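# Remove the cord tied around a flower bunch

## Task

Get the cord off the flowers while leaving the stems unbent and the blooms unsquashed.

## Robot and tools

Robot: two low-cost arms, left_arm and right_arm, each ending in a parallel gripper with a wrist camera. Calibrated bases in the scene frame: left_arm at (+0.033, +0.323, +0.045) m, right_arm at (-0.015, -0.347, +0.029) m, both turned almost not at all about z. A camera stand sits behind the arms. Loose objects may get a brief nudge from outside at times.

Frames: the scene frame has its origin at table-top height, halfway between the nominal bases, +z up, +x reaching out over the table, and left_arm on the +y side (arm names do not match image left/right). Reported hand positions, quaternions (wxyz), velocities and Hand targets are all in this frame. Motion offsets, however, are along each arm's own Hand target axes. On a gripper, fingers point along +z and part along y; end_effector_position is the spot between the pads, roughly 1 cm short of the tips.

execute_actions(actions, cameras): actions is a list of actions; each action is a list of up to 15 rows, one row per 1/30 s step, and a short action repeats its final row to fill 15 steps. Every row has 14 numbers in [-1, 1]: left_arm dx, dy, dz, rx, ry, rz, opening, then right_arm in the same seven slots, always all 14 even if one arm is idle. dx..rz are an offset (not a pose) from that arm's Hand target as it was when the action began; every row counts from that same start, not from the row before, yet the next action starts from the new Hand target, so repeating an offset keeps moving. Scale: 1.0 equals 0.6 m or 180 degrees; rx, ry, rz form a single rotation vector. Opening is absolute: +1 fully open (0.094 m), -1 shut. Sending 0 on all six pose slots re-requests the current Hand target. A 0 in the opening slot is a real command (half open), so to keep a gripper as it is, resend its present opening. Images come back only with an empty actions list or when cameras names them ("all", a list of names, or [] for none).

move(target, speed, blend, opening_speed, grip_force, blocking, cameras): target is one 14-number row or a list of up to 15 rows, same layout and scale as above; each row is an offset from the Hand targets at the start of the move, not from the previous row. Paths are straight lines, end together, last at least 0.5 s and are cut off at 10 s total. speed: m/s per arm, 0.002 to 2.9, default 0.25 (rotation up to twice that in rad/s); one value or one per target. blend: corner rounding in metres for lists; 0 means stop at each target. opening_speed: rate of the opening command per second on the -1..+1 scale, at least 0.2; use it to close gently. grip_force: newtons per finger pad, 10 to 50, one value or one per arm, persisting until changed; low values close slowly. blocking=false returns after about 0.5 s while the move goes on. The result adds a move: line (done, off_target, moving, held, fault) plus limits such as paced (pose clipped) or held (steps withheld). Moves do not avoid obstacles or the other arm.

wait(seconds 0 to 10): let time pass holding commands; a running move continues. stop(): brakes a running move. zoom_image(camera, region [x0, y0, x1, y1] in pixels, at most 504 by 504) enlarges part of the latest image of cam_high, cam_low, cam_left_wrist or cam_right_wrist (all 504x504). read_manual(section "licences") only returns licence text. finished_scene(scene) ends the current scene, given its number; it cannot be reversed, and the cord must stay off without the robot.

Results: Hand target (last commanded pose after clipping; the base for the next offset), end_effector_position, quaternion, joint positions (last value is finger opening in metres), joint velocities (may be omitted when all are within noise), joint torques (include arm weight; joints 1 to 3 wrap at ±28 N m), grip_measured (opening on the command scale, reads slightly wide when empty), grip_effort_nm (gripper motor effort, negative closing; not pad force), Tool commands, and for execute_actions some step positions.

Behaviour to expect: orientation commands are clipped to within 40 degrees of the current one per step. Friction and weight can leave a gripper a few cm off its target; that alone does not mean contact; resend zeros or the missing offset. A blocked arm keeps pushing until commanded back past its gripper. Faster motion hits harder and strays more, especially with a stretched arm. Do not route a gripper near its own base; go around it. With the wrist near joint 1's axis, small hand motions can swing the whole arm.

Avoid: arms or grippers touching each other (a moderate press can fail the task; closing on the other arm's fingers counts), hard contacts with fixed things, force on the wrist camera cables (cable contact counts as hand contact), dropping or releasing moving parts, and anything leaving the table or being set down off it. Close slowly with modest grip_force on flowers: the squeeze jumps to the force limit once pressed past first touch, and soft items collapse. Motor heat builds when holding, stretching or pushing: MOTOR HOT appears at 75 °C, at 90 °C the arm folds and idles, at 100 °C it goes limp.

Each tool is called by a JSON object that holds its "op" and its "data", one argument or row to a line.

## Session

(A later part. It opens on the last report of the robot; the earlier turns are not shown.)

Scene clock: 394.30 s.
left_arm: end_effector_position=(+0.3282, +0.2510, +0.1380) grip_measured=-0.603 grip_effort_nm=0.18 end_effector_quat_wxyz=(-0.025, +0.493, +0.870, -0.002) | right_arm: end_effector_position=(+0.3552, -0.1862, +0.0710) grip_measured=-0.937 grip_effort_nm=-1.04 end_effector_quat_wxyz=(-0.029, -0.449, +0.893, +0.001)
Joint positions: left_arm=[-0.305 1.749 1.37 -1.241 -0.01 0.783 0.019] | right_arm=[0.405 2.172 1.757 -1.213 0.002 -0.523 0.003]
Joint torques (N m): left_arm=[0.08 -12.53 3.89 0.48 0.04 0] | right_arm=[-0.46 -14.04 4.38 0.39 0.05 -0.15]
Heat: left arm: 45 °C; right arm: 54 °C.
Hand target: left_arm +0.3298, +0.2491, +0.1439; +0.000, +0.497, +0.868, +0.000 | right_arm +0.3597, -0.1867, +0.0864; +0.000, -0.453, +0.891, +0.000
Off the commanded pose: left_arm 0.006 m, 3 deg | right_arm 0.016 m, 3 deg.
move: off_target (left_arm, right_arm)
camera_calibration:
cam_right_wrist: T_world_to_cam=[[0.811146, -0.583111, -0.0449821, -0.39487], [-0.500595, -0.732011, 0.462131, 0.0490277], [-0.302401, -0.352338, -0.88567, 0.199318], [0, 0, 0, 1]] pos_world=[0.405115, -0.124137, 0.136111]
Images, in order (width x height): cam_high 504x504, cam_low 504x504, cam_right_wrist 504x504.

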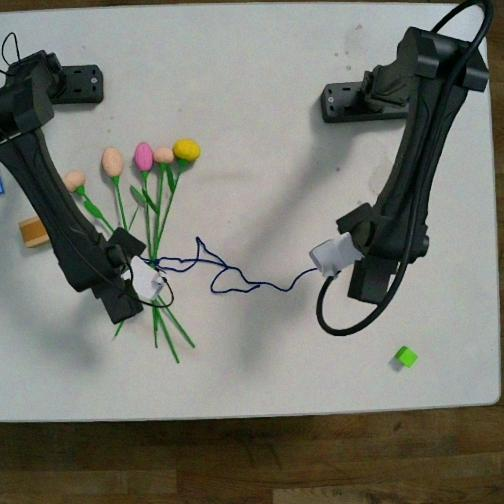

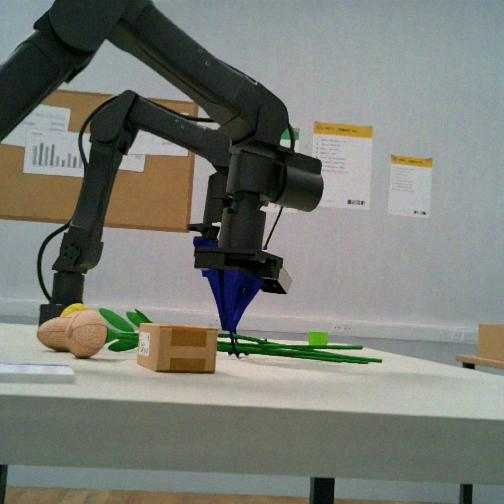

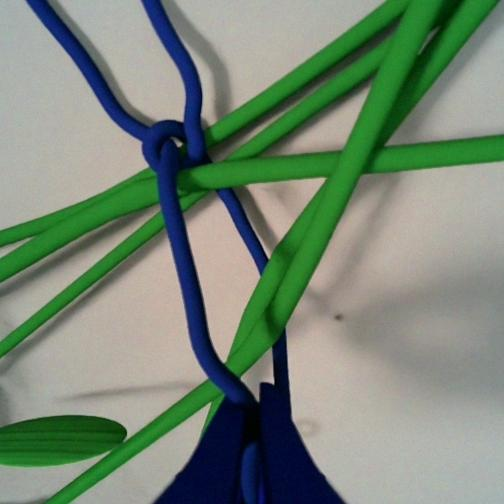

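{"op": "move", "data": {
  "target": [
    [0,0,0,0,0,0,-0.6,0,0,0.02,0,0,0,-0.8],
    [0,0,0,0,0,0,-0.6,0,0,-0.07,0,0,0,-0.8],
    [0,0,0,0,0,0,-0.6,-0.079,0.032,-0.05,0,0,0,-0.7]
  ],
  "speed": 0.08,
  "cameras": ["cam_right_wrist","cam_low"]
}}

{"op": "zoom_image", "data": {
  "camera": "cam_right_wrist",
  "region": [150, 180, 350, 380]
}}

Scene clock: 399.83 s.
left_arm: end_effector_position=(+0.3282, +0.2510, +0.1380) grip_measured=-0.603 grip_effort_nm=0.18 end_effector_quat_wxyz=(-0.025, +0.493, +0.870, -0.002) | right_arm: end_effector_position=(+0.3681, -0.1408, +0.1111) grip_measured=-0.701 grip_effort_nm=0.07 end_effector_quat_wxyz=(-0.006, -0.455, +0.890, -0.002)
Joint positions: left_arm=[-0.305 1.749 1.37 -1.241 -0.01 0.783 0.019] | right_arm=[0.49 2.25 2.046 -1.378 0.003 -0.452 0.014]
Joint torques (N m): left_arm=[-0.02 -12.59 3.82 0.5 0.07 0.06] | right_arm=[0.14 -10.11 9.91 0.12 0.03 0.1]
Heat: left arm: 45 °C; right arm: 53 °C.
Hand target: left_arm +0.3298, +0.2491, +0.1439; +0.000, +0.497, +0.868, +0.000 | right_arm +0.3722, -0.1371, +0.1164; +0.000, -0.453, +0.891, +0.000
Off the commanded pose: left_arm 0.006 m, 3 deg | right_arm 0.008 m, 1 deg.
move: off_target (left_arm)
camera_calibration:
cam_right_wrist: T_world_to_cam=[[0.820709, -0.571008, -0.0196565, -0.381644], [-0.508969, -0.746305, 0.428928, 0.0749259], [-0.259591, -0.342021, -0.903125, 0.242487], [0, 0, 0, 1]] pos_world=[0.414301, -0.0790688, 0.179356]
Images, in order (width x height): cam_low 504x504, cam_right_wrist 504x504.

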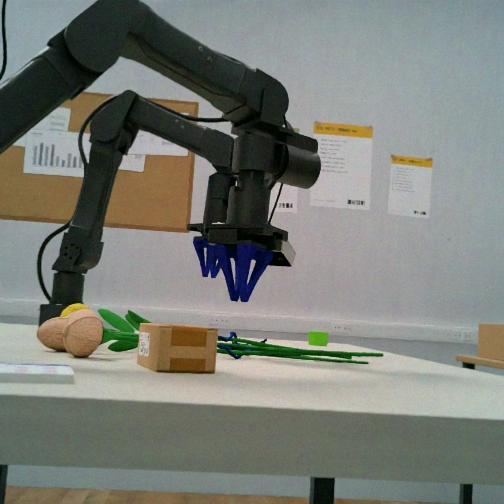

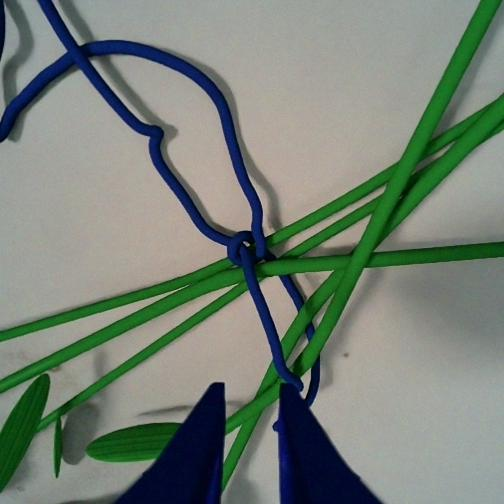

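Scaled by 2.520.

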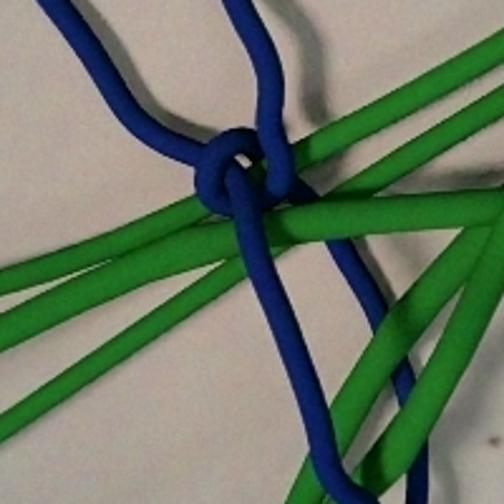

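{"op": "zoom_image", "data": {
  "camera": "cam_right_wrist",
  "region": [215, 215, 285, 285]
}}

Scaled by 7.200.

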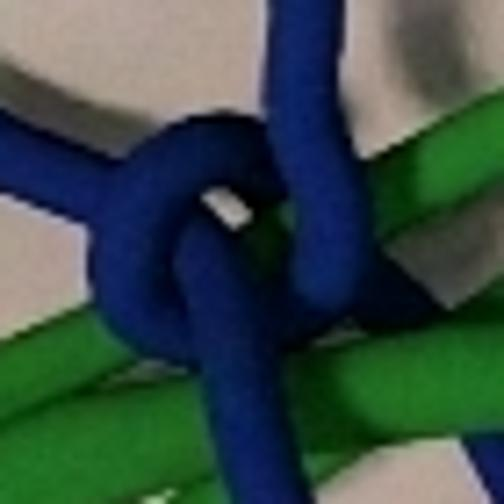

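{"op": "move", "data": {
  "target": [0.1,0.1,-0.05,0,0,0,-0.6,0.12,-0.12,-0.08,0,0,0,-0.7],
  "speed": 0.15,
  "cameras": ["cam_high"]
}}

{"op": "zoom_image", "data": {
  "camera": "cam_high",
  "region": [60, 130, 360, 380]
}}

Scene clock: 403.37 s.
left_arm: end_effector_position=(+0.3450, +0.3319, +0.1636) grip_measured=-0.603 grip_effort_nm=0.17 end_effector_quat_wxyz=(-0.013, +0.493, +0.870, -0.002) | right_arm: end_effector_position=(+0.3830, -0.2402, +0.1377) grip_measured=-0.701 grip_effort_nm=0.07 end_effector_quat_wxyz=(-0.034, -0.446, +0.894, +0.004)
Joint positions: left_arm=[-0.037 1.749 1.473 -1.319 -0.01 1.051 0.019] | right_arm=[0.259 2.214 2.089 -1.513 0.006 -0.663 0.014]
Joint torques (N m): left_arm=[0.31 -8.92 8.58 0.1 0.04 0.02] | right_arm=[0.02 -13.65 9.72 0.01 0.01 -0.16]
Heat: left arm: 45 °C; right arm: 53 °C.
Hand target: left_arm +0.3513, +0.3312, +0.1740; +0.000, +0.497, +0.868, +0.000 | right_arm +0.3880, -0.2376, +0.1644; +0.000, -0.453, +0.891, +0.000
Off the commanded pose: left_arm 0.012 m, 2 deg | right_arm 0.027 m, 4 deg.
move: off_target (left_arm, right_arm)
Images, in order (width x height): cam_high 504x504.

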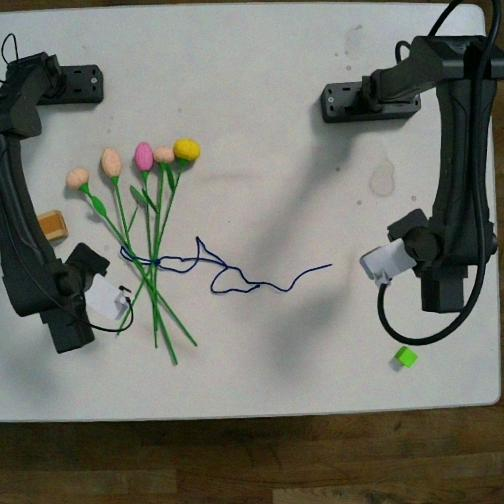

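Scaled by 1.680.

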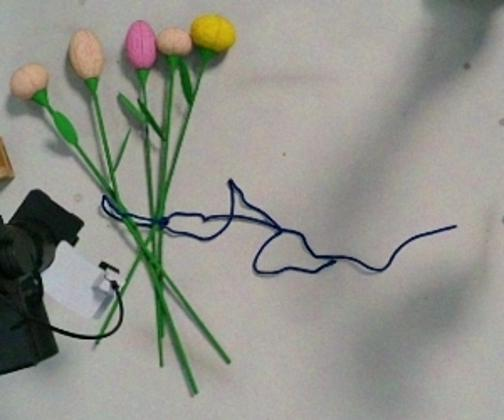

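{"op": "move", "data": {
  "target": [-0.585,-0.291,0.12,0,0,-0.664,-0.5,0,0,0,0,0,0,-0.7],
  "speed": 0.3,
  "cameras": ["cam_left_wrist"]
}}

Scene clock: 408.73 s.
left_arm: end_effector_position=(+0.3815, -0.0605, +0.1113) grip_measured=-0.503 grip_effort_nm=0.18 end_effector_quat_wxyz=(+0.010, -0.446, +0.893, -0.058) | right_arm: end_effector_position=(+0.3830, -0.2402, +0.1377) grip_measured=-0.701 grip_effort_nm=0.07 end_effector_quat_wxyz=(-0.034, -0.446, +0.894, +0.004)
Joint positions: left_arm=[-0.887 2.58 2.565 -1.439 0.013 -1.758 0.023] | right_arm=[0.259 2.214 2.089 -1.513 0.006 -0.663 0.014]
Joint torques (N m): left_arm=[0.54 -16.31 5.33 0.46 -0.05 0.02] | right_arm=[0.02 -13.64 9.72 0.01 0.01 -0.16]
Heat: left arm: 44 °C; right arm: 54 °C.
Hand target: left_arm +0.3834, -0.0566, +0.1111; +0.013, -0.450, +0.891, -0.054 (not the last commanded pose) | right_arm +0.3880, -0.2376, +0.1644; +0.000, -0.453, +0.891, +0.000
Off the commanded pose: left_arm 0.010 m, 10 deg | right_arm 0.027 m, 4 deg.
move: held (left_arm; a check stopped the path), off_target (right_arm); limits=held
pose unreachable (left arm): on one or more control steps of this call, first in action 0 (counted from 0), this arm could not follow its commanded pose, so it was not sent that pose on those steps. It may still have moved: this result reports where it is.
cause: moving toward the commanded pose would bring a part of the arm too close to another arm (this arm's wrist (the part past joint 4) and the right arm's wrist camera, at the place that arm is still heading or pushing toward).
camera_calibration:
cam_left_wrist: T_world_to_cam=[[0.803768, -0.584152, 0.1128, -0.352795], [-0.566916, -0.694503, 0.443026, 0.162081], [-0.180454, -0.420038, -0.889384, 0.228349], [0, 0, 0, 1]] pos_world=[0.416658, 0.00239536, 0.171079]
Images, in order (width x height): cam_left_wrist 504x504.

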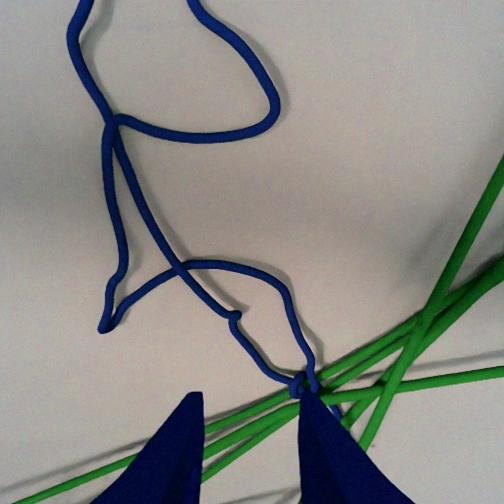

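{"op": "move", "data": {
  "target": [0,0,0,0,0,0,-0.5,0.05,0.03,0,0,0,0.77,-0.7],
  "speed": 0.5
}}

{"op": "move", "data": {
  "target": [0.051,-0.005,0.09,0,0,0,-0.6,0,0,0,0,0,0,-0.7],
  "speed": 0.1,
  "cameras": ["cam_left_wrist"]
}}

Scene clock: 412.73 s.
left_arm: end_effector_position=(+0.3815, -0.0605, +0.1113) grip_measured=-0.503 grip_effort_nm=0.18 end_effector_quat_wxyz=(+0.010, -0.446, +0.893, -0.058) | right_arm: end_effector_position=(+0.3550, -0.2482, +0.1518) grip_measured=-0.701 grip_effort_nm=0.07 end_effector_quat_wxyz=(-0.018, +0.666, +0.746, -0.017)
Joint positions: left_arm=[-0.887 2.58 2.565 -1.439 0.013 -1.758 0.023] | right_arm=[0.25 2.058 1.903 -1.464 -0.011 1.71 0.014]
Joint torques (N m): left_arm=[0.55 -16.4 5.11 0.53 -0.07 -0.03] | right_arm=[-0.27 -12.94 4.37 0.36 0.07 0.13]
Heat: left arm: 44 °C; right arm: 54 °C.
Hand target: left_arm +0.3834, -0.0566, +0.1111; +0.013, -0.450, +0.891, -0.054 | right_arm +0.3557, -0.2513, +0.1645; +0.000, +0.674, +0.739, +0.000
Off the commanded pose: left_arm 0.004 m, 1 deg | right_arm 0.013 m, 3 deg.
move: off_target (right_arm)

Scene clock: 414.10 s.
left_arm: end_effector_position=(+0.3690, -0.0885, +0.0785) grip_measured=-0.597 grip_effort_nm=-0.16 end_effector_quat_wxyz=(+0.008, -0.444, +0.894, -0.066) | right_arm: end_effector_position=(+0.3550, -0.2482, +0.1518) grip_measured=-0.701 grip_effort_nm=0.07 end_effector_quat_wxyz=(-0.018, +0.666, +0.746, -0.017)
Joint positions: left_arm=[-0.94 2.613 2.494 -1.319 0.013 -1.805 0.019] | right_arm=[0.25 2.058 1.903 -1.464 -0.011 1.71 0.014]
Joint torques (N m): left_arm=[-0.02 -13.81 5.09 0.78 -0.09 -0.15] | right_arm=[-0.28 -12.98 4.34 0.36 0.07 0.13]
Heat: left arm: 44 °C; right arm: 54 °C.
Hand target: left_arm +0.3714, -0.0877, +0.0586; +0.013, -0.450, +0.891, -0.054 | right_arm +0.3557, -0.2513, +0.1645; +0.000, +0.674, +0.739, +0.000
Off the commanded pose: left_arm 0.020 m, 2 deg | right_arm 0.013 m, 3 deg.
move: off_target (left_arm, right_arm)
camera_calibration:
cam_left_wrist: T_world_to_cam=[[0.799748, -0.586934, 0.126144, -0.355121], [-0.573322, -0.684386, 0.450464, 0.152629], [-0.178061, -0.432578, -0.883838, 0.182775], [0, 0, 0, 1]] pos_world=[0.404057, -0.0249109, 0.137587]
Images, in order (width x height): cam_left_wrist 504x504.

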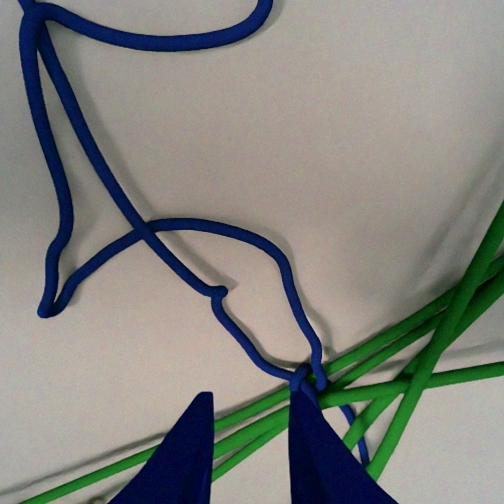

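{"op": "move", "data": {
  "target": [
    [0.0,-0.02,0.06,0,0,0,-0.65,0,0,0,0,0,0,-0.7]
  ],
  "speed": 0.08,
  "cameras": ["cam_left_wrist"]
}}

Scene clock: 415.63 s.
left_arm: end_effector_position=(+0.3754, -0.0963, +0.0315) grip_measured=-0.647 grip_effort_nm=-0.16 end_effector_quat_wxyz=(+0.005, -0.444, +0.894, -0.052) | right_arm: end_effector_position=(+0.3550, -0.2482, +0.1518) grip_measured=-0.701 grip_effort_nm=0.07 end_effector_quat_wxyz=(-0.018, +0.666, +0.746, -0.017)
Joint positions: left_arm=[-0.94 2.749 2.574 -1.292 0.013 -1.805 0.017] | right_arm=[0.25 2.058 1.903 -1.464 -0.011 1.71 0.014]
Joint torques (N m): left_arm=[0.51 -14.31 8.76 0.53 -0.1 -0.06] | right_arm=[-0.28 -12.97 4.34 0.36 0.07 0.14]
Heat: left arm: 44 °C; right arm: 54 °C.
Hand target: left_arm +0.3836, -0.0978, +0.0241; +0.013, -0.450, +0.891, -0.054 | right_arm +0.3557, -0.2513, +0.1645; +0.000, +0.674, +0.739, +0.000
Off the commanded pose: left_arm 0.011 m, 1 deg | right_arm 0.013 m, 3 deg.
move: off_target (left_arm, right_arm)
camera_calibration:
cam_left_wrist: T_world_to_cam=[[0.801771, -0.589406, 0.098814, -0.359141], [-0.565252, -0.694207, 0.445608, 0.16833], [-0.194047, -0.413131, -0.889758, 0.147038], [0, 0, 0, 1]] pos_world=[0.41163, -0.034078, 0.091307]
Images, in order (width x height): cam_left_wrist 504x504.

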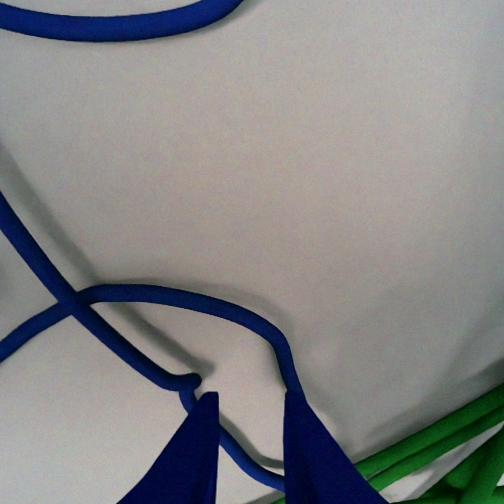

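{"op": "move", "data": {
  "target": [
    [-0.005,-0.009,0.0,0,0,0,-0.7,0,0,0,0,0,0,-0.7],
    [-0.005,-0.009,0.055,0,0,0,-0.7,0,0,0,0,0,0,-0.7]
  ],
  "speed": 0.06,
  "cameras": ["cam_left_wrist"]
}}

Scene clock: 418.77 s.
left_arm: end_effector_position=(+0.3894, -0.1073, +0.0143) grip_measured=-0.697 grip_effort_nm=-0.14 end_effector_quat_wxyz=(+0.010, -0.446, +0.892, -0.070) | right_arm: end_effector_position=(+0.3550, -0.2482, +0.1518) grip_measured=-0.701 grip_effort_nm=0.07 end_effector_quat_wxyz=(-0.018, +0.666, +0.746, -0.017)
Joint positions: left_arm=[-0.933 2.842 2.686 -1.273 0.013 -1.804 0.014] | right_arm=[0.25 2.058 1.903 -1.464 -0.011 1.71 0.014]
Joint torques (N m): left_arm=[0.65 -14.06 5.65 0.69 -0.11 0.01] | right_arm=[-0.27 -12.96 4.34 0.36 0.07 0.13]
Heat: left arm: 44 °C; right arm: 54 °C.
Hand target: left_arm +0.3921, -0.1013, -0.0082; +0.013, -0.450, +0.891, -0.054 | right_arm +0.3557, -0.2513, +0.1645; +0.000, +0.674, +0.739, +0.000
Off the commanded pose: left_arm 0.023 m, 2 deg | right_arm 0.013 m, 3 deg.
move: off_target (left_arm, right_arm)
camera_calibration:
cam_left_wrist: T_world_to_cam=[[0.802103, -0.581741, 0.134941, -0.374947], [-0.572339, -0.684348, 0.45177, 0.180064], [-0.170466, -0.439598, -0.88187, 0.11774], [0, 0, 0, 1]] pos_world=[0.423875, -0.0431371, 0.0730795]
Images, in order (width x height): cam_left_wrist 504x504.

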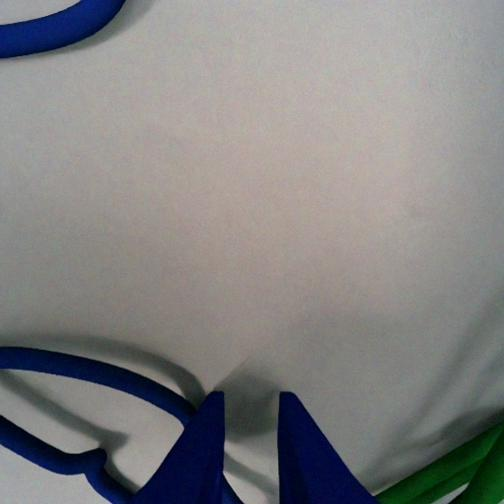

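{"op": "move", "data": {
  "target": [
    [0,0,-0.04,0,0,0,-0.65,0,0,0,0,0,0,-0.7],
    [0.003,0.02,-0.035,0,0,0,-0.65,0,0,0,0,0,0,-0.7],
    [0.003,0.02,-0.004,0,0,0,-0.65,0,0,0,0,0,0,-0.7]
  ],
  "speed": 0.06,
  "cameras": ["cam_left_wrist"]
}}

Scene clock: 421.63 s.
left_arm: end_effector_position=(+0.3871, -0.1046, +0.0131) grip_measured=-0.653 grip_effort_nm=0.18 end_effector_quat_wxyz=(+0.012, -0.446, +0.892, -0.078) | right_arm: end_effector_position=(+0.3550, -0.2482, +0.1518) grip_measured=-0.701 grip_effort_nm=0.07 end_effector_quat_wxyz=(-0.018, +0.666, +0.746, -0.017)
Joint positions: left_arm=[-0.933 2.751 2.498 -1.161 0.013 -1.804 0.016] | right_arm=[0.25 2.058 1.903 -1.464 -0.011 1.71 0.014]
Joint torques (N m): left_arm=[-0.2 -16.36 2.59 0.73 -0.13 -0.09] | right_arm=[-0.28 -12.96 4.36 0.37 0.07 0.14]
Heat: left arm: 45 °C; right arm: 54 °C.
Hand target: left_arm +0.3813, -0.0955, -0.0070; +0.013, -0.450, +0.891, -0.054 | right_arm +0.3557, -0.2513, +0.1645; +0.000, +0.674, +0.739, +0.000
Off the commanded pose: left_arm 0.023 m, 3 deg | right_arm 0.013 m, 3 deg.
move: off_target (left_arm, right_arm)
camera_calibration:
cam_left_wrist: T_world_to_cam=[[0.800701, -0.58013, 0.149422, -0.370829], [-0.576748, -0.679066, 0.454126, 0.183353], [-0.161985, -0.449798, -0.878318, 0.113085], [0, 0, 0, 1]] pos_world=[0.420989, -0.0397547, 0.0714693]
Images, in order (width x height): cam_left_wrist 504x504.

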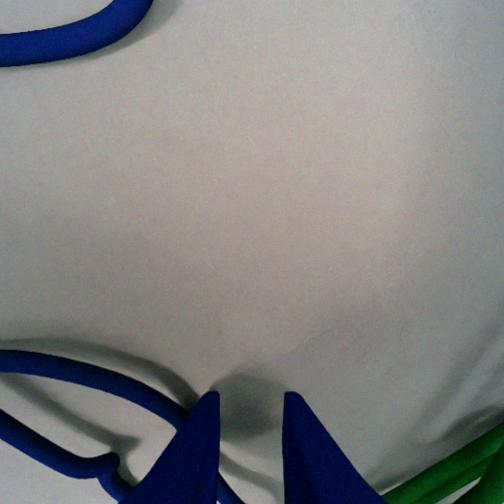

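{"op": "move", "data": {
  "target": [
    [0,0,-0.1,0,0,0,-0.65,0,0,0,0,0,0,-0.7],
    [0.008,0.015,-0.06,0,0,0,-0.65,0,0,0,0,0,0,-0.7]
  ],
  "speed": 0.08,
  "cameras": ["cam_left_wrist"]
}}

Scene clock: 424.00 s.
left_arm: end_effector_position=(+0.3667, -0.0838, +0.0126) grip_measured=-0.653 grip_effort_nm=0.18 end_effector_quat_wxyz=(+0.003, -0.448, +0.893, -0.031) | right_arm: end_effector_position=(+0.3550, -0.2482, +0.1518) grip_measured=-0.701 grip_effort_nm=0.07 end_effector_quat_wxyz=(-0.018, +0.666, +0.746, -0.017)
Joint positions: left_arm=[-0.939 2.703 2.412 -1.218 0.009 -1.813 0.016] | right_arm=[0.25 2.058 1.903 -1.464 -0.011 1.71 0.014]
Joint torques (N m): left_arm=[-0.68 -20.75 3.86 0.74 -0.05 -0.16] | right_arm=[-0.27 -12.97 4.34 0.37 0.07 0.13]
Heat: left arm: 46 °C; right arm: 54 °C.
Hand target: left_arm +0.3686, -0.0910, +0.0279; +0.013, -0.450, +0.891, -0.054 | right_arm +0.3557, -0.2513, +0.1645; +0.000, +0.674, +0.739, +0.000
Off the commanded pose: left_arm 0.017 m, 3 deg | right_arm 0.013 m, 3 deg.
move: off_target (left_arm, right_arm)
camera_calibration:
cam_left_wrist: T_world_to_cam=[[0.808835, -0.585087, 0.0588192, -0.344549], [-0.548525, -0.714658, 0.434033, 0.172925], [-0.211911, -0.383325, -0.898975, 0.142847], [0, 0, 0, 1]] pos_world=[0.403808, -0.0232519, 0.0736265]
Images, in order (width x height): cam_left_wrist 504x504.

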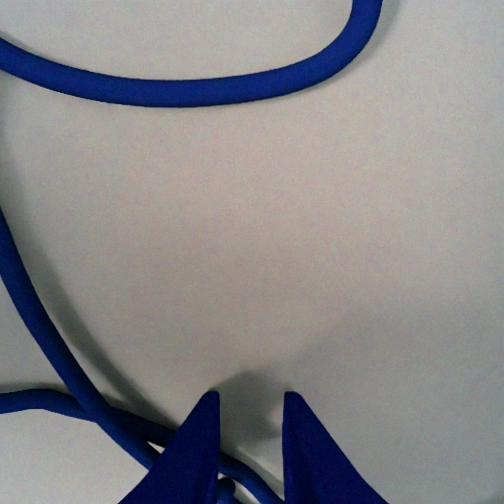

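{"op": "move", "data": {
  "target": [0,0,-0.07,0,0,0,-0.65,0,0,0,0,0,0,-0.7],
  "speed": 0.08,
  "cameras": ["cam_left_wrist"]
}}

Scene clock: 425.53 s.
left_arm: end_effector_position=(+0.3591, -0.0778, +0.0276) grip_measured=-0.653 grip_effort_nm=0.18 end_effector_quat_wxyz=(-0.001, -0.447, +0.894, -0.019) | right_arm: end_effector_position=(+0.3550, -0.2482, +0.1518) grip_measured=-0.701 grip_effort_nm=0.07 end_effector_quat_wxyz=(-0.018, +0.666, +0.746, -0.017)
Joint positions: left_arm=[-0.943 2.673 2.416 -1.276 0.01 -1.813 0.016] | right_arm=[0.25 2.058 1.903 -1.464 -0.011 1.71 0.014]
Joint torques (N m): left_arm=[-0.51 -22.41 8.91 0.14 -0.11 -0.16] | right_arm=[-0.27 -12.94 4.36 0.37 0.07 0.14]
Heat: left arm: 47 °C; right arm: 54 °C.
Hand target: left_arm +0.3655, -0.0874, +0.0695; +0.013, -0.450, +0.891, -0.054 | right_arm +0.3557, -0.2513, +0.1645; +0.000, +0.674, +0.739, +0.000
Off the commanded pose: left_arm 0.044 m, 4 deg | right_arm 0.013 m, 3 deg.
move: off_target (left_arm, right_arm)
camera_calibration:
cam_left_wrist: T_world_to_cam=[[0.807564, -0.588788, 0.0341785, -0.334992], [-0.543643, -0.72067, 0.430218, 0.164359], [-0.228676, -0.36601, -0.902078, 0.164412], [0, 0, 0, 1]] pos_world=[0.397478, -0.0186144, 0.0890518]
Images, in order (width x height): cam_left_wrist 504x504.

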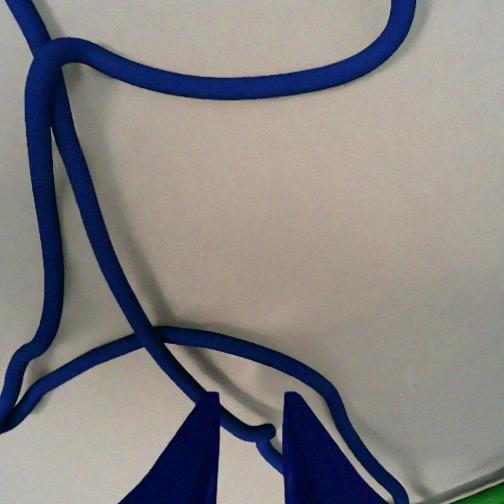

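{"op": "move", "data": {
  "target": [0.0123,-0.0215,0.02,0,0,0,-0.65,0,0,0,0,0,0,-0.7],
  "speed": 0.08,
  "cameras": ["cam_left_wrist"]
}}

Scene clock: 427.53 s.
left_arm: end_effector_position=(+0.3747, -0.1035, +0.0698) grip_measured=-0.653 grip_effort_nm=0.18 end_effector_quat_wxyz=(+0.011, -0.446, +0.892, -0.073) | right_arm: end_effector_position=(+0.3550, -0.2482, +0.1518) grip_measured=-0.701 grip_effort_nm=0.07 end_effector_quat_wxyz=(-0.018, +0.666, +0.746, -0.017)
Joint positions: left_arm=[-0.95 2.743 2.71 -1.391 0.01 -1.822 0.016] | right_arm=[0.25 2.058 1.903 -1.464 -0.011 1.71 0.014]
Joint torques (N m): left_arm=[-0.32 -13.64 8.83 0.3 -0.1 -0.09] | right_arm=[-0.28 -12.96 4.36 0.37 0.07 0.13]
Heat: left arm: 47 °C; right arm: 54 °C.
Hand target: left_arm +0.3723, -0.1021, +0.0592; +0.013, -0.450, +0.892, -0.054 | right_arm +0.3557, -0.2513, +0.1645; +0.000, +0.674, +0.739, +0.000
Off the commanded pose: left_arm 0.011 m, 2 deg | right_arm 0.013 m, 3 deg.
move: off_target (left_arm, right_arm)
camera_calibration:
cam_left_wrist: T_world_to_cam=[[0.802475, -0.580092, 0.13974, -0.368721], [-0.572904, -0.683607, 0.452175, 0.149465], [-0.166776, -0.442917, -0.880915, 0.164073], [0, 0, 0, 1]] pos_world=[0.408882, -0.0390467, 0.128475]
Images, in order (width x height): cam_left_wrist 504x504.

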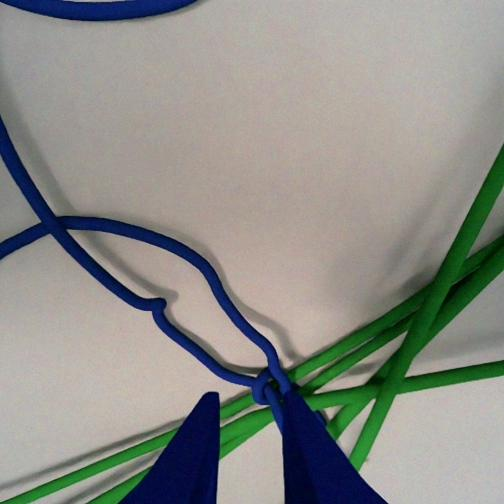

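{"op": "move", "data": {
  "target": [0.006,0.016,0.07,0,0,0,-0.65,0,0,0,0,0,0,-0.7],
  "speed": 0.06,
  "cameras": ["cam_left_wrist"]
}}

Scene clock: 429.47 s.
left_arm: end_effector_position=(+0.3679, -0.1025, +0.0133) grip_measured=-0.653 grip_effort_nm=0.17 end_effector_quat_wxyz=(+0.006, -0.448, +0.893, -0.052) | right_arm: end_effector_position=(+0.3550, -0.2482, +0.1518) grip_measured=-0.701 grip_effort_nm=0.07 end_effector_quat_wxyz=(-0.018, +0.666, +0.746, -0.017)
Joint positions: left_arm=[-0.96 2.742 2.489 -1.212 0.009 -1.833 0.016] | right_arm=[0.25 2.058 1.903 -1.464 -0.011 1.71 0.014]
Joint torques (N m): left_arm=[-0.54 -19.12 3.62 0.67 -0.1 -0.13] | right_arm=[-0.28 -12.96 4.36 0.37 0.07 0.13]
Heat: left arm: 47 °C; right arm: 54 °C.
Hand target: left_arm +0.3656, -0.1028, +0.0165; +0.013, -0.450, +0.891, -0.054 | right_arm +0.3557, -0.2513, +0.1645; +0.000, +0.674, +0.739, +0.000
Off the commanded pose: left_arm 0.004 m, 1 deg | right_arm 0.013 m, 3 deg.
move: off_target (right_arm)
camera_calibration:
cam_left_wrist: T_world_to_cam=[[0.806554, -0.582615, 0.100153, -0.356119], [-0.560189, -0.699131, 0.444301, 0.165572], [-0.188836, -0.414457, -0.890262, 0.124793], [0, 0, 0, 1]] pos_world=[0.403546, -0.0400026, 0.0732009]
Images, in order (width x height): cam_left_wrist 504x504.

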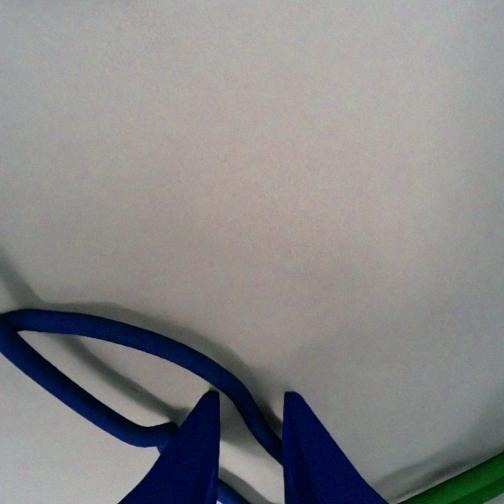

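{"op": "move", "data": {
  "target": [
    [0,0,0.04,0,0,0,-0.65,0,0,0,0,0,0,-0.7],
    [0,0,0.04,0,0,0,-1,0,0,0,0,0,0,-0.7]
  ],
  "speed": 0.06,
  "cameras": ["cam_left_wrist"]
}}

Scene clock: 431.43 s.
left_arm: end_effector_position=(+0.3675, -0.1020, +0.0118) grip_measured=-0.929 grip_effort_nm=-1.02 end_effector_quat_wxyz=(+0.006, -0.448, +0.892, -0.053) | right_arm: end_effector_position=(+0.3550, -0.2482, +0.1518) grip_measured=-0.701 grip_effort_nm=0.07 end_effector_quat_wxyz=(-0.018, +0.666, +0.746, -0.017)
Joint positions: left_arm=[-0.96 2.734 2.466 -1.196 0.009 -1.834 0.003] | right_arm=[0.25 2.058 1.903 -1.464 -0.011 1.71 0.014]
Joint torques (N m): left_arm=[-0.64 -15.87 2.74 1.13 -0.12 -0.09] | right_arm=[-0.28 -12.97 4.36 0.37 0.07 0.13]
Heat: left arm: 48 °C; right arm: 54 °C.
Hand target: left_arm +0.3673, -0.1048, -0.0073; +0.013, -0.450, +0.891, -0.054 | right_arm +0.3557, -0.2513, +0.1645; +0.000, +0.674, +0.739, +0.000
Off the commanded pose: left_arm 0.019 m, 1 deg | right_arm 0.013 m, 3 deg.
move: off_target (left_arm, right_arm); target 2's new opening was sent with left_arm's hand 0.020 m and 1 deg from that target
camera_calibration:
cam_left_wrist: T_world_to_cam=[[0.80737, -0.581305, 0.101189, -0.355482], [-0.559385, -0.699514, 0.444712, 0.165995], [-0.18773, -0.41565, -0.889939, 0.122986], [0, 0, 0, 1]] pos_world=[0.402949, -0.0394085, 0.0716008]
Images, in order (width x height): cam_left_wrist 504x504.

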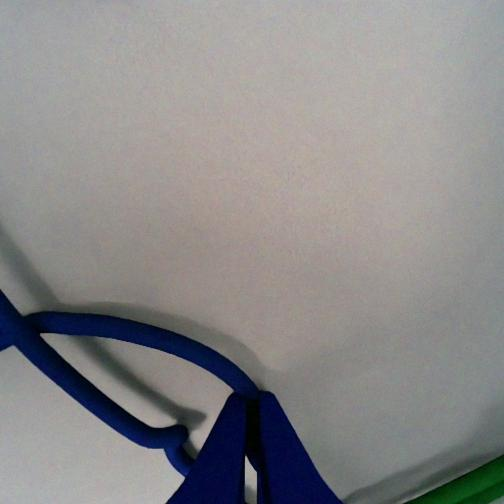

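{"op": "move", "data": {
  "target": [0,0,-0.01,0,0,0,-1,0.116,0.0105,0.08,0,0,0,-0.7],
  "speed": 0.08,
  "cameras": ["cam_right_wrist","cam_low"]
}}

Scene clock: 433.43 s.
left_arm: end_effector_position=(+0.3675, -0.1020, +0.0118) grip_measured=-0.929 grip_effort_nm=-1.02 end_effector_quat_wxyz=(+0.006, -0.448, +0.892, -0.053) | right_arm: end_effector_position=(+0.3521, -0.2162, +0.1415) grip_measured=-0.701 grip_effort_nm=0.07 end_effector_quat_wxyz=(-0.012, +0.663, +0.749, -0.007)
Joint positions: left_arm=[-0.96 2.734 2.466 -1.196 0.009 -1.834 0.003] | right_arm=[0.33 2.058 1.863 -1.4 -0.014 1.783 0.014]
Joint torques (N m): left_arm=[-0.57 -16.29 3.14 1.1 -0.13 -0.19] | right_arm=[-0.55 -9.47 6.09 0.28 0.02 -0.03]
Heat: left arm: 48 °C; right arm: 54 °C.
Hand target: left_arm +0.3668, -0.1042, -0.0036; +0.013, -0.450, +0.891, -0.054 (not the last commanded pose) | right_arm +0.3542, -0.2190, +0.1416; -0.008, +0.666, +0.746, -0.007 (not the last commanded pose)
Off the commanded pose: left_arm 0.013 m, 1 deg | right_arm 0.043 m, 2 deg.
move: held (right_arm; a check stopped the path), off_target (left_arm; braked when a check withheld steps of right_arm); limits=held
pose unreachable (right arm): on one or more control steps of this call, first in action 0 (counted from 0), this arm could not follow its commanded pose, so it was not sent that pose on those steps. It may still have moved: this result reports where it is.
cause: moving toward the commanded pose would bring a part of the arm too close to another arm (this arm's gripper housing and the left arm's wrist (the part past joint 4), where that arm would come to rest).
camera_calibration:
cam_right_wrist: T_world_to_cam=[[-0.990287, -0.138736, 0.00914489, 0.316065], [-0.121684, 0.89663, 0.425732, 0.216734], [-0.0672641, 0.420485, -0.904803, 0.33727], [0, 0, 0, 1]] pos_world=[0.362055, -0.292298, 0.210002]
Images, in order (width x height): cam_low 504x504, cam_right_wrist 504x504.

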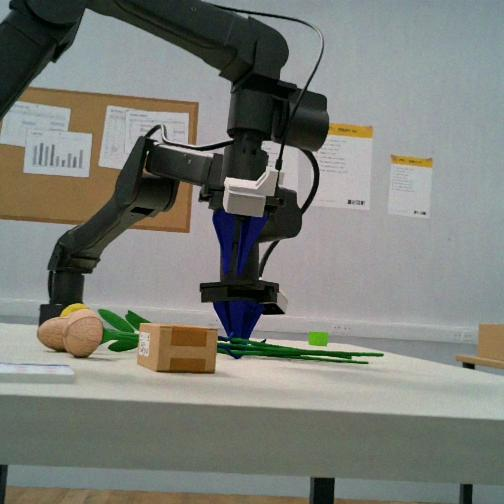

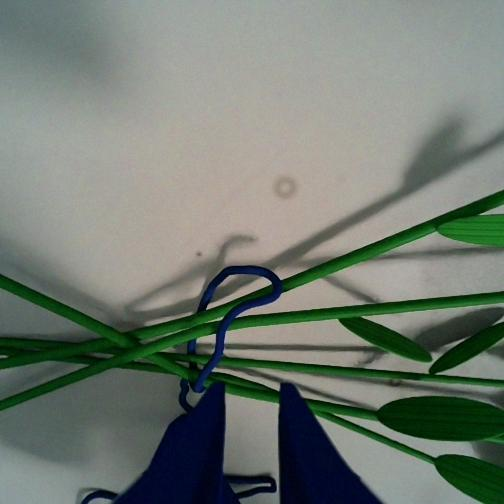

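{"op": "move", "data": {
  "target": [-0.06,0.03,-0.04,0,0,0,-1,0,0,0,0,0,0,-0.7],
  "speed": 0.05,
  "cameras": ["cam_right_wrist","cam_left_wrist","cam_high"]
}}

{"op": "zoom_image", "data": {
  "camera": "cam_right_wrist",
  "region": [130, 230, 330, 430]
}}

Scene clock: 435.27 s.
left_arm: end_effector_position=(+0.3716, -0.0761, +0.0127) grip_measured=-0.929 grip_effort_nm=-1.02 end_effector_quat_wxyz=(+0.003, -0.445, +0.893, -0.066) | right_arm: end_effector_position=(+0.3521, -0.2162, +0.1415) grip_measured=-0.701 grip_effort_nm=0.07 end_effector_quat_wxyz=(-0.012, +0.663, +0.749, -0.007)
Joint positions: left_arm=[-0.916 2.577 2.164 -1.029 0.027 -1.785 0.003] | right_arm=[0.33 2.058 1.863 -1.4 -0.014 1.783 0.014]
Joint torques (N m): left_arm=[0.58 -19 3.36 0.41 -0.2 -0.01] | right_arm=[-0.43 -9.51 6.11 0.28 0.02 -0.03]
Heat: left arm: 49 °C; right arm: 54 °C.
Hand target: left_arm +0.3721, -0.0627, +0.0174; +0.013, -0.450, +0.892, -0.054 | right_arm +0.3542, -0.2190, +0.1416; -0.008, +0.666, +0.746, -0.007
Off the commanded pose: left_arm 0.014 m, 2 deg | right_arm 0.004 m, 1 deg.
move: off_target (left_arm)
camera_calibration:
cam_left_wrist: T_world_to_cam=[[0.80226, -0.584801, 0.119947, -0.342383], [-0.567014, -0.683602, 0.459548, 0.189918], [-0.186748, -0.436689, -0.880016, 0.133217], [0, 0, 0, 1]] pos_world=[0.407244, -0.0122232, 0.0710249]
cam_right_wrist: T_world_to_cam=[[-0.990287, -0.138736, 0.00914489, 0.316065], [-0.121684, 0.89663, 0.425732, 0.216734], [-0.0672641, 0.420485, -0.904803, 0.33727], [0, 0, 0, 1]] pos_world=[0.362055, -0.292298, 0.210002]
Images, in order (width x height): cam_high 504x504, cam_left_wrist 504x504, cam_right_wrist 504x504.

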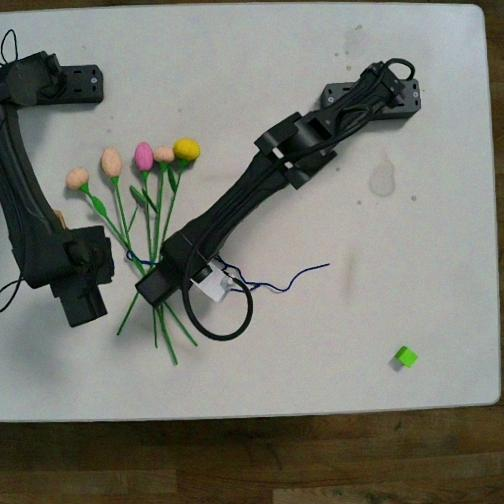

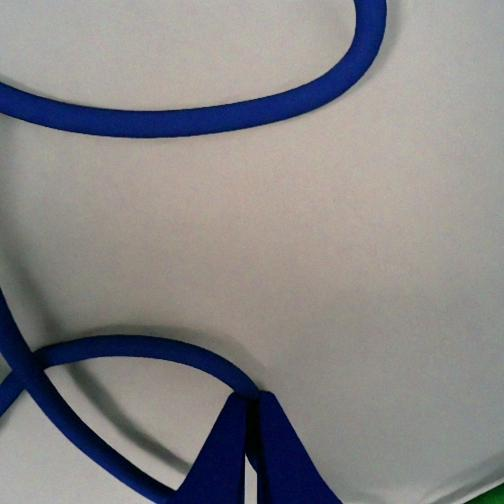

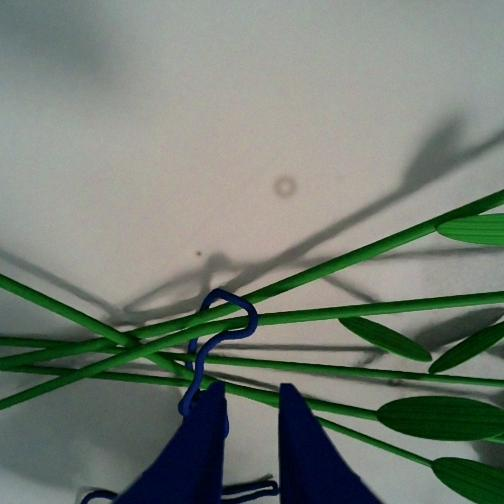

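Scaled by 2.520.

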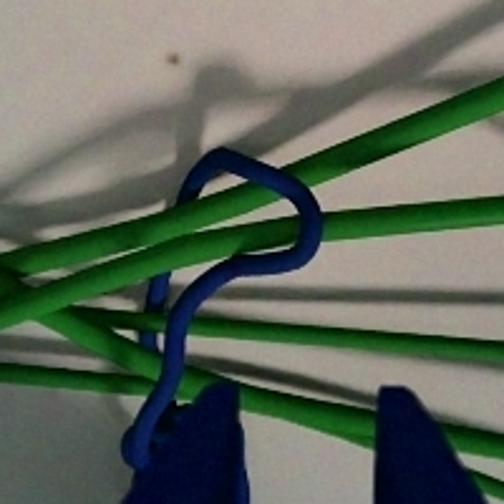

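{"op": "move", "data": {
  "target": [
    [0,0,0,0,0,0,-0.6,0,0,0,0,0,0,-0.7],
    [0,0,-0.12,0,0,0,-0.6,0,0,0,0,0,0,-0.7],
    [-0.15,0.15,-0.15,0,0,0,-0.6,0,0,0,0,0,0,-0.7],
    [-0.3,0.2,-0.15,0,0,0,-0.6,0.122,0.035,0.06,0,0,0,-0.7]
  ],
  "speed": 0.15,
  "blend": [0,0.02,0.02,0],
  "cameras": ["cam_right_wrist","cam_high"]
}}

{"op": "zoom_image", "data": {
  "camera": "cam_right_wrist",
  "region": [150, 230, 350, 430]
}}

Scene clock: 440.03 s.
left_arm: end_effector_position=(+0.3735, +0.1614, +0.0770) grip_measured=-0.603 grip_effort_nm=0.18 end_effector_quat_wxyz=(-0.007, -0.452, +0.891, -0.034) | right_arm: end_effector_position=(+0.3560, -0.1478, +0.1011) grip_measured=-0.701 grip_effort_nm=0.07 end_effector_quat_wxyz=(-0.017, +0.659, +0.751, -0.020)
Joint positions: left_arm=[-0.476 1.985 1.431 -0.972 0.055 -1.359 0.019] | right_arm=[0.48 2.226 1.965 -1.359 -0.017 1.924 0.014]
Joint torques (N m): left_arm=[-0.27 -15.64 4.27 0.68 0.02 0.06] | right_arm=[-0.01 -9.8 9.78 0.24 0.02 0.14]
Heat: left arm: 49 °C; right arm: 53 °C.
Hand target: left_arm +0.3769, +0.1603, +0.0894; +0.013, -0.450, +0.891, -0.054 | right_arm +0.3661, -0.1439, +0.1053; -0.008, +0.666, +0.746, -0.007
Off the commanded pose: left_arm 0.013 m, 3 deg | right_arm 0.012 m, 2 deg.
move: off_target (left_arm, right_arm)
camera_calibration:
cam_right_wrist: T_world_to_cam=[[-0.988516, -0.14716, 0.0343519, 0.325287], [-0.119602, 0.90083, 0.417374, 0.173861], [-0.092366, 0.408472, -0.908085, 0.279813], [0, 0, 0, 1]] pos_world=[0.36819, -0.223046, 0.170355]
Images, in order (width x height): cam_high 504x504, cam_right_wrist 504x504.

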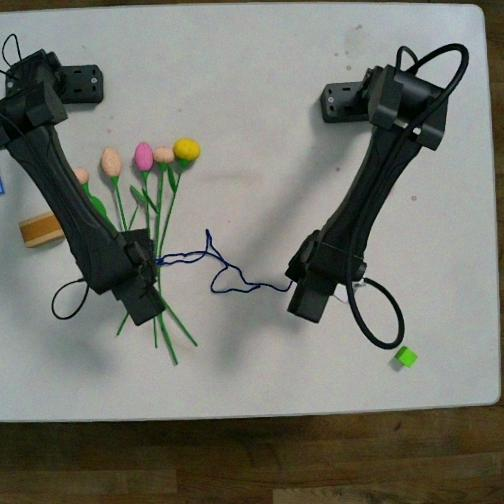

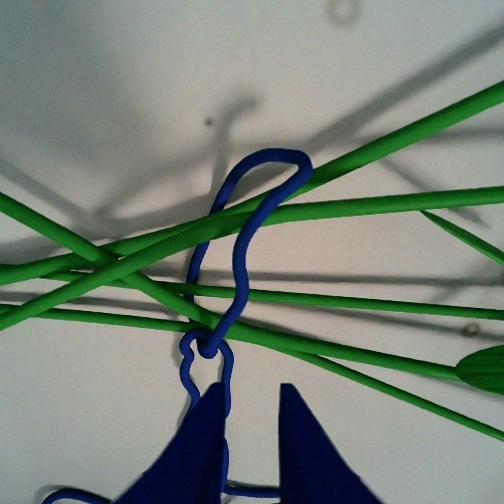

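Scaled by 2.520.

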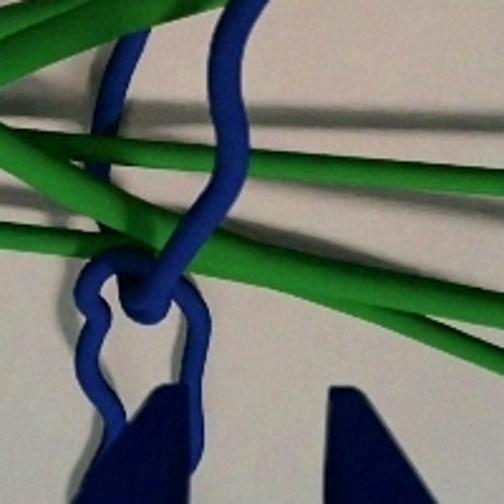

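{"op": "zoom_image", "data": {
  "camera": "cam_right_wrist",
  "region": [170, 300, 250, 380]
}}

Scaled by 6.300.

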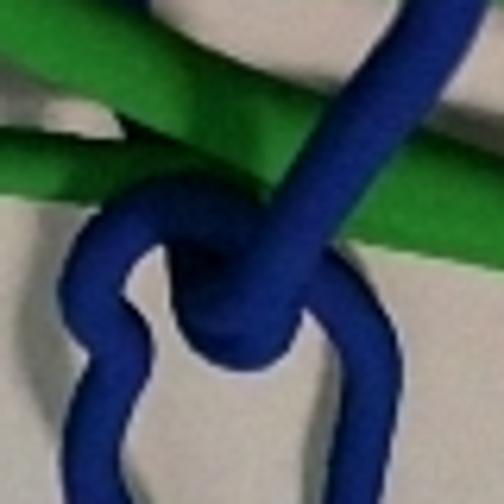

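{"op": "move", "data": {
  "target": [0,0,0,0,0,0,-0.6,-0.024,-0.0095,0.07,0,0,0,-0.75],
  "speed": 0.08,
  "cameras": ["cam_right_wrist"]
}}

{"op": "zoom_image", "data": {
  "camera": "cam_right_wrist",
  "region": [150, 250, 350, 450]
}}

Scene clock: 442.10 s.
left_arm: end_effector_position=(+0.3735, +0.1614, +0.0770) grip_measured=-0.603 grip_effort_nm=0.18 end_effector_quat_wxyz=(-0.007, -0.452, +0.891, -0.034) | right_arm: end_effector_position=(+0.3592, -0.1555, +0.0608) grip_measured=-0.749 grip_effort_nm=-0.08 end_effector_quat_wxyz=(-0.014, +0.666, +0.746, -0.013)
Joint positions: left_arm=[-0.476 1.985 1.431 -0.972 0.055 -1.359 0.019] | right_arm=[0.46 2.226 1.805 -1.185 -0.017 1.921 0.012]
Joint torques (N m): left_arm=[-0.23 -15.71 3.92 0.6 0.02 0.03] | right_arm=[-0.5 -11.86 4.37 0.38 0.03 -0.13]
Heat: left arm: 49 °C; right arm: 53 °C.
Hand target: left_arm +0.3769, +0.1603, +0.0894; +0.013, -0.450, +0.891, -0.054 | right_arm +0.3612, -0.1588, +0.0633; -0.008, +0.666, +0.746, -0.007
Off the commanded pose: left_arm 0.013 m, 3 deg | right_arm 0.005 m, 1 deg.
move: off_target (left_arm)
camera_calibration:
cam_right_wrist: T_world_to_cam=[[-0.991174, -0.13074, 0.0219524, 0.332931], [-0.109398, 0.900161, 0.421596, 0.19397], [-0.0748801, 0.415473, -0.906518, 0.241379], [0, 0, 0, 1]] pos_world=[0.369287, -0.231363, 0.129729]
Images, in order (width x height): cam_right_wrist 504x504.

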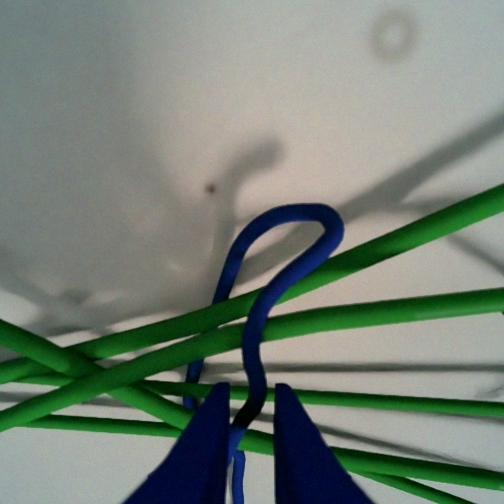

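Scaled by 2.520.

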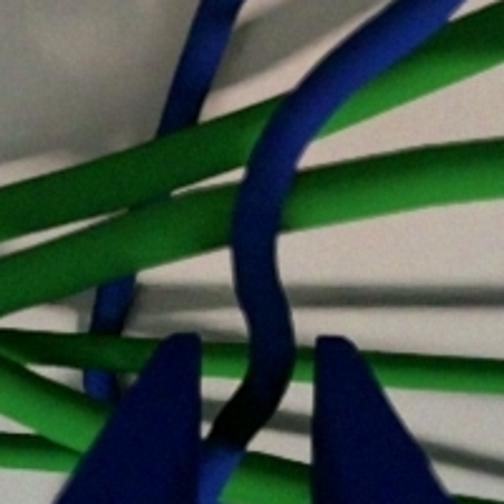

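{"op": "move", "data": {
  "target": [
    [0,0,0,0,0,0,-0.6,0,0,0.022,0,0,0,-0.75],
    [0,0,0,0,0,0,-0.6,0,0,0.022,0,0,0,-1]
  ],
  "speed": 0.06,
  "cameras": ["cam_right_wrist"]
}}

{"op": "zoom_image", "data": {
  "camera": "cam_right_wrist",
  "region": [150, 250, 350, 450]
}}

Scene clock: 444.20 s.
left_arm: end_effector_position=(+0.3735, +0.1614, +0.0770) grip_measured=-0.603 grip_effort_nm=0.18 end_effector_quat_wxyz=(-0.007, -0.452, +0.891, -0.034) | right_arm: end_effector_position=(+0.3597, -0.1553, +0.0518) grip_measured=-0.940 grip_effort_nm=-1.03 end_effector_quat_wxyz=(-0.013, +0.666, +0.746, -0.009)
Joint positions: left_arm=[-0.476 1.985 1.431 -0.972 0.055 -1.359 0.019] | right_arm=[0.46 2.226 1.769 -1.139 -0.017 1.921 0.003]
Joint torques (N m): left_arm=[-0.08 -15.56 3.69 0.67 0.01 0.08] | right_arm=[-0.46 -11.14 4.31 0.41 0.03 -0.12]
Heat: left arm: 48 °C; right arm: 53 °C.
Hand target: left_arm +0.3769, +0.1603, +0.0894; +0.013, -0.450, +0.891, -0.054 | right_arm +0.3610, -0.1588, +0.0502; -0.008, +0.666, +0.746, -0.007
Off the commanded pose: left_arm 0.013 m, 3 deg | right_arm 0.004 m, 1 deg.
move: off_target (left_arm)
camera_calibration:
cam_right_wrist: T_world_to_cam=[[-0.991322, -0.130853, 0.0125974, 0.334247], [-0.113177, 0.898288, 0.424582, 0.198516], [-0.066874, 0.419471, -0.905302, 0.230758], [0, 0, 0, 1]] pos_world=[0.369246, -0.231384, 0.120409]
Images, in order (width x height): cam_right_wrist 504x504.

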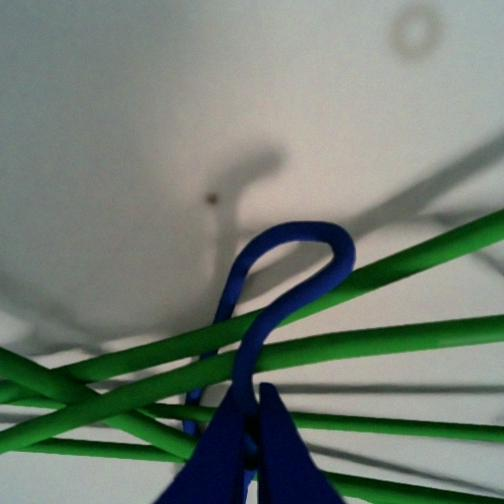

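Scaled by 2.520.

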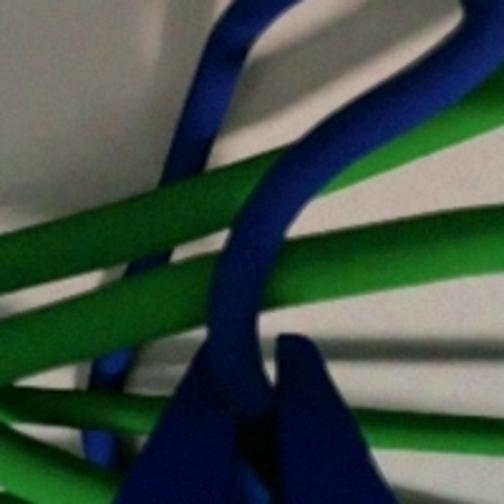

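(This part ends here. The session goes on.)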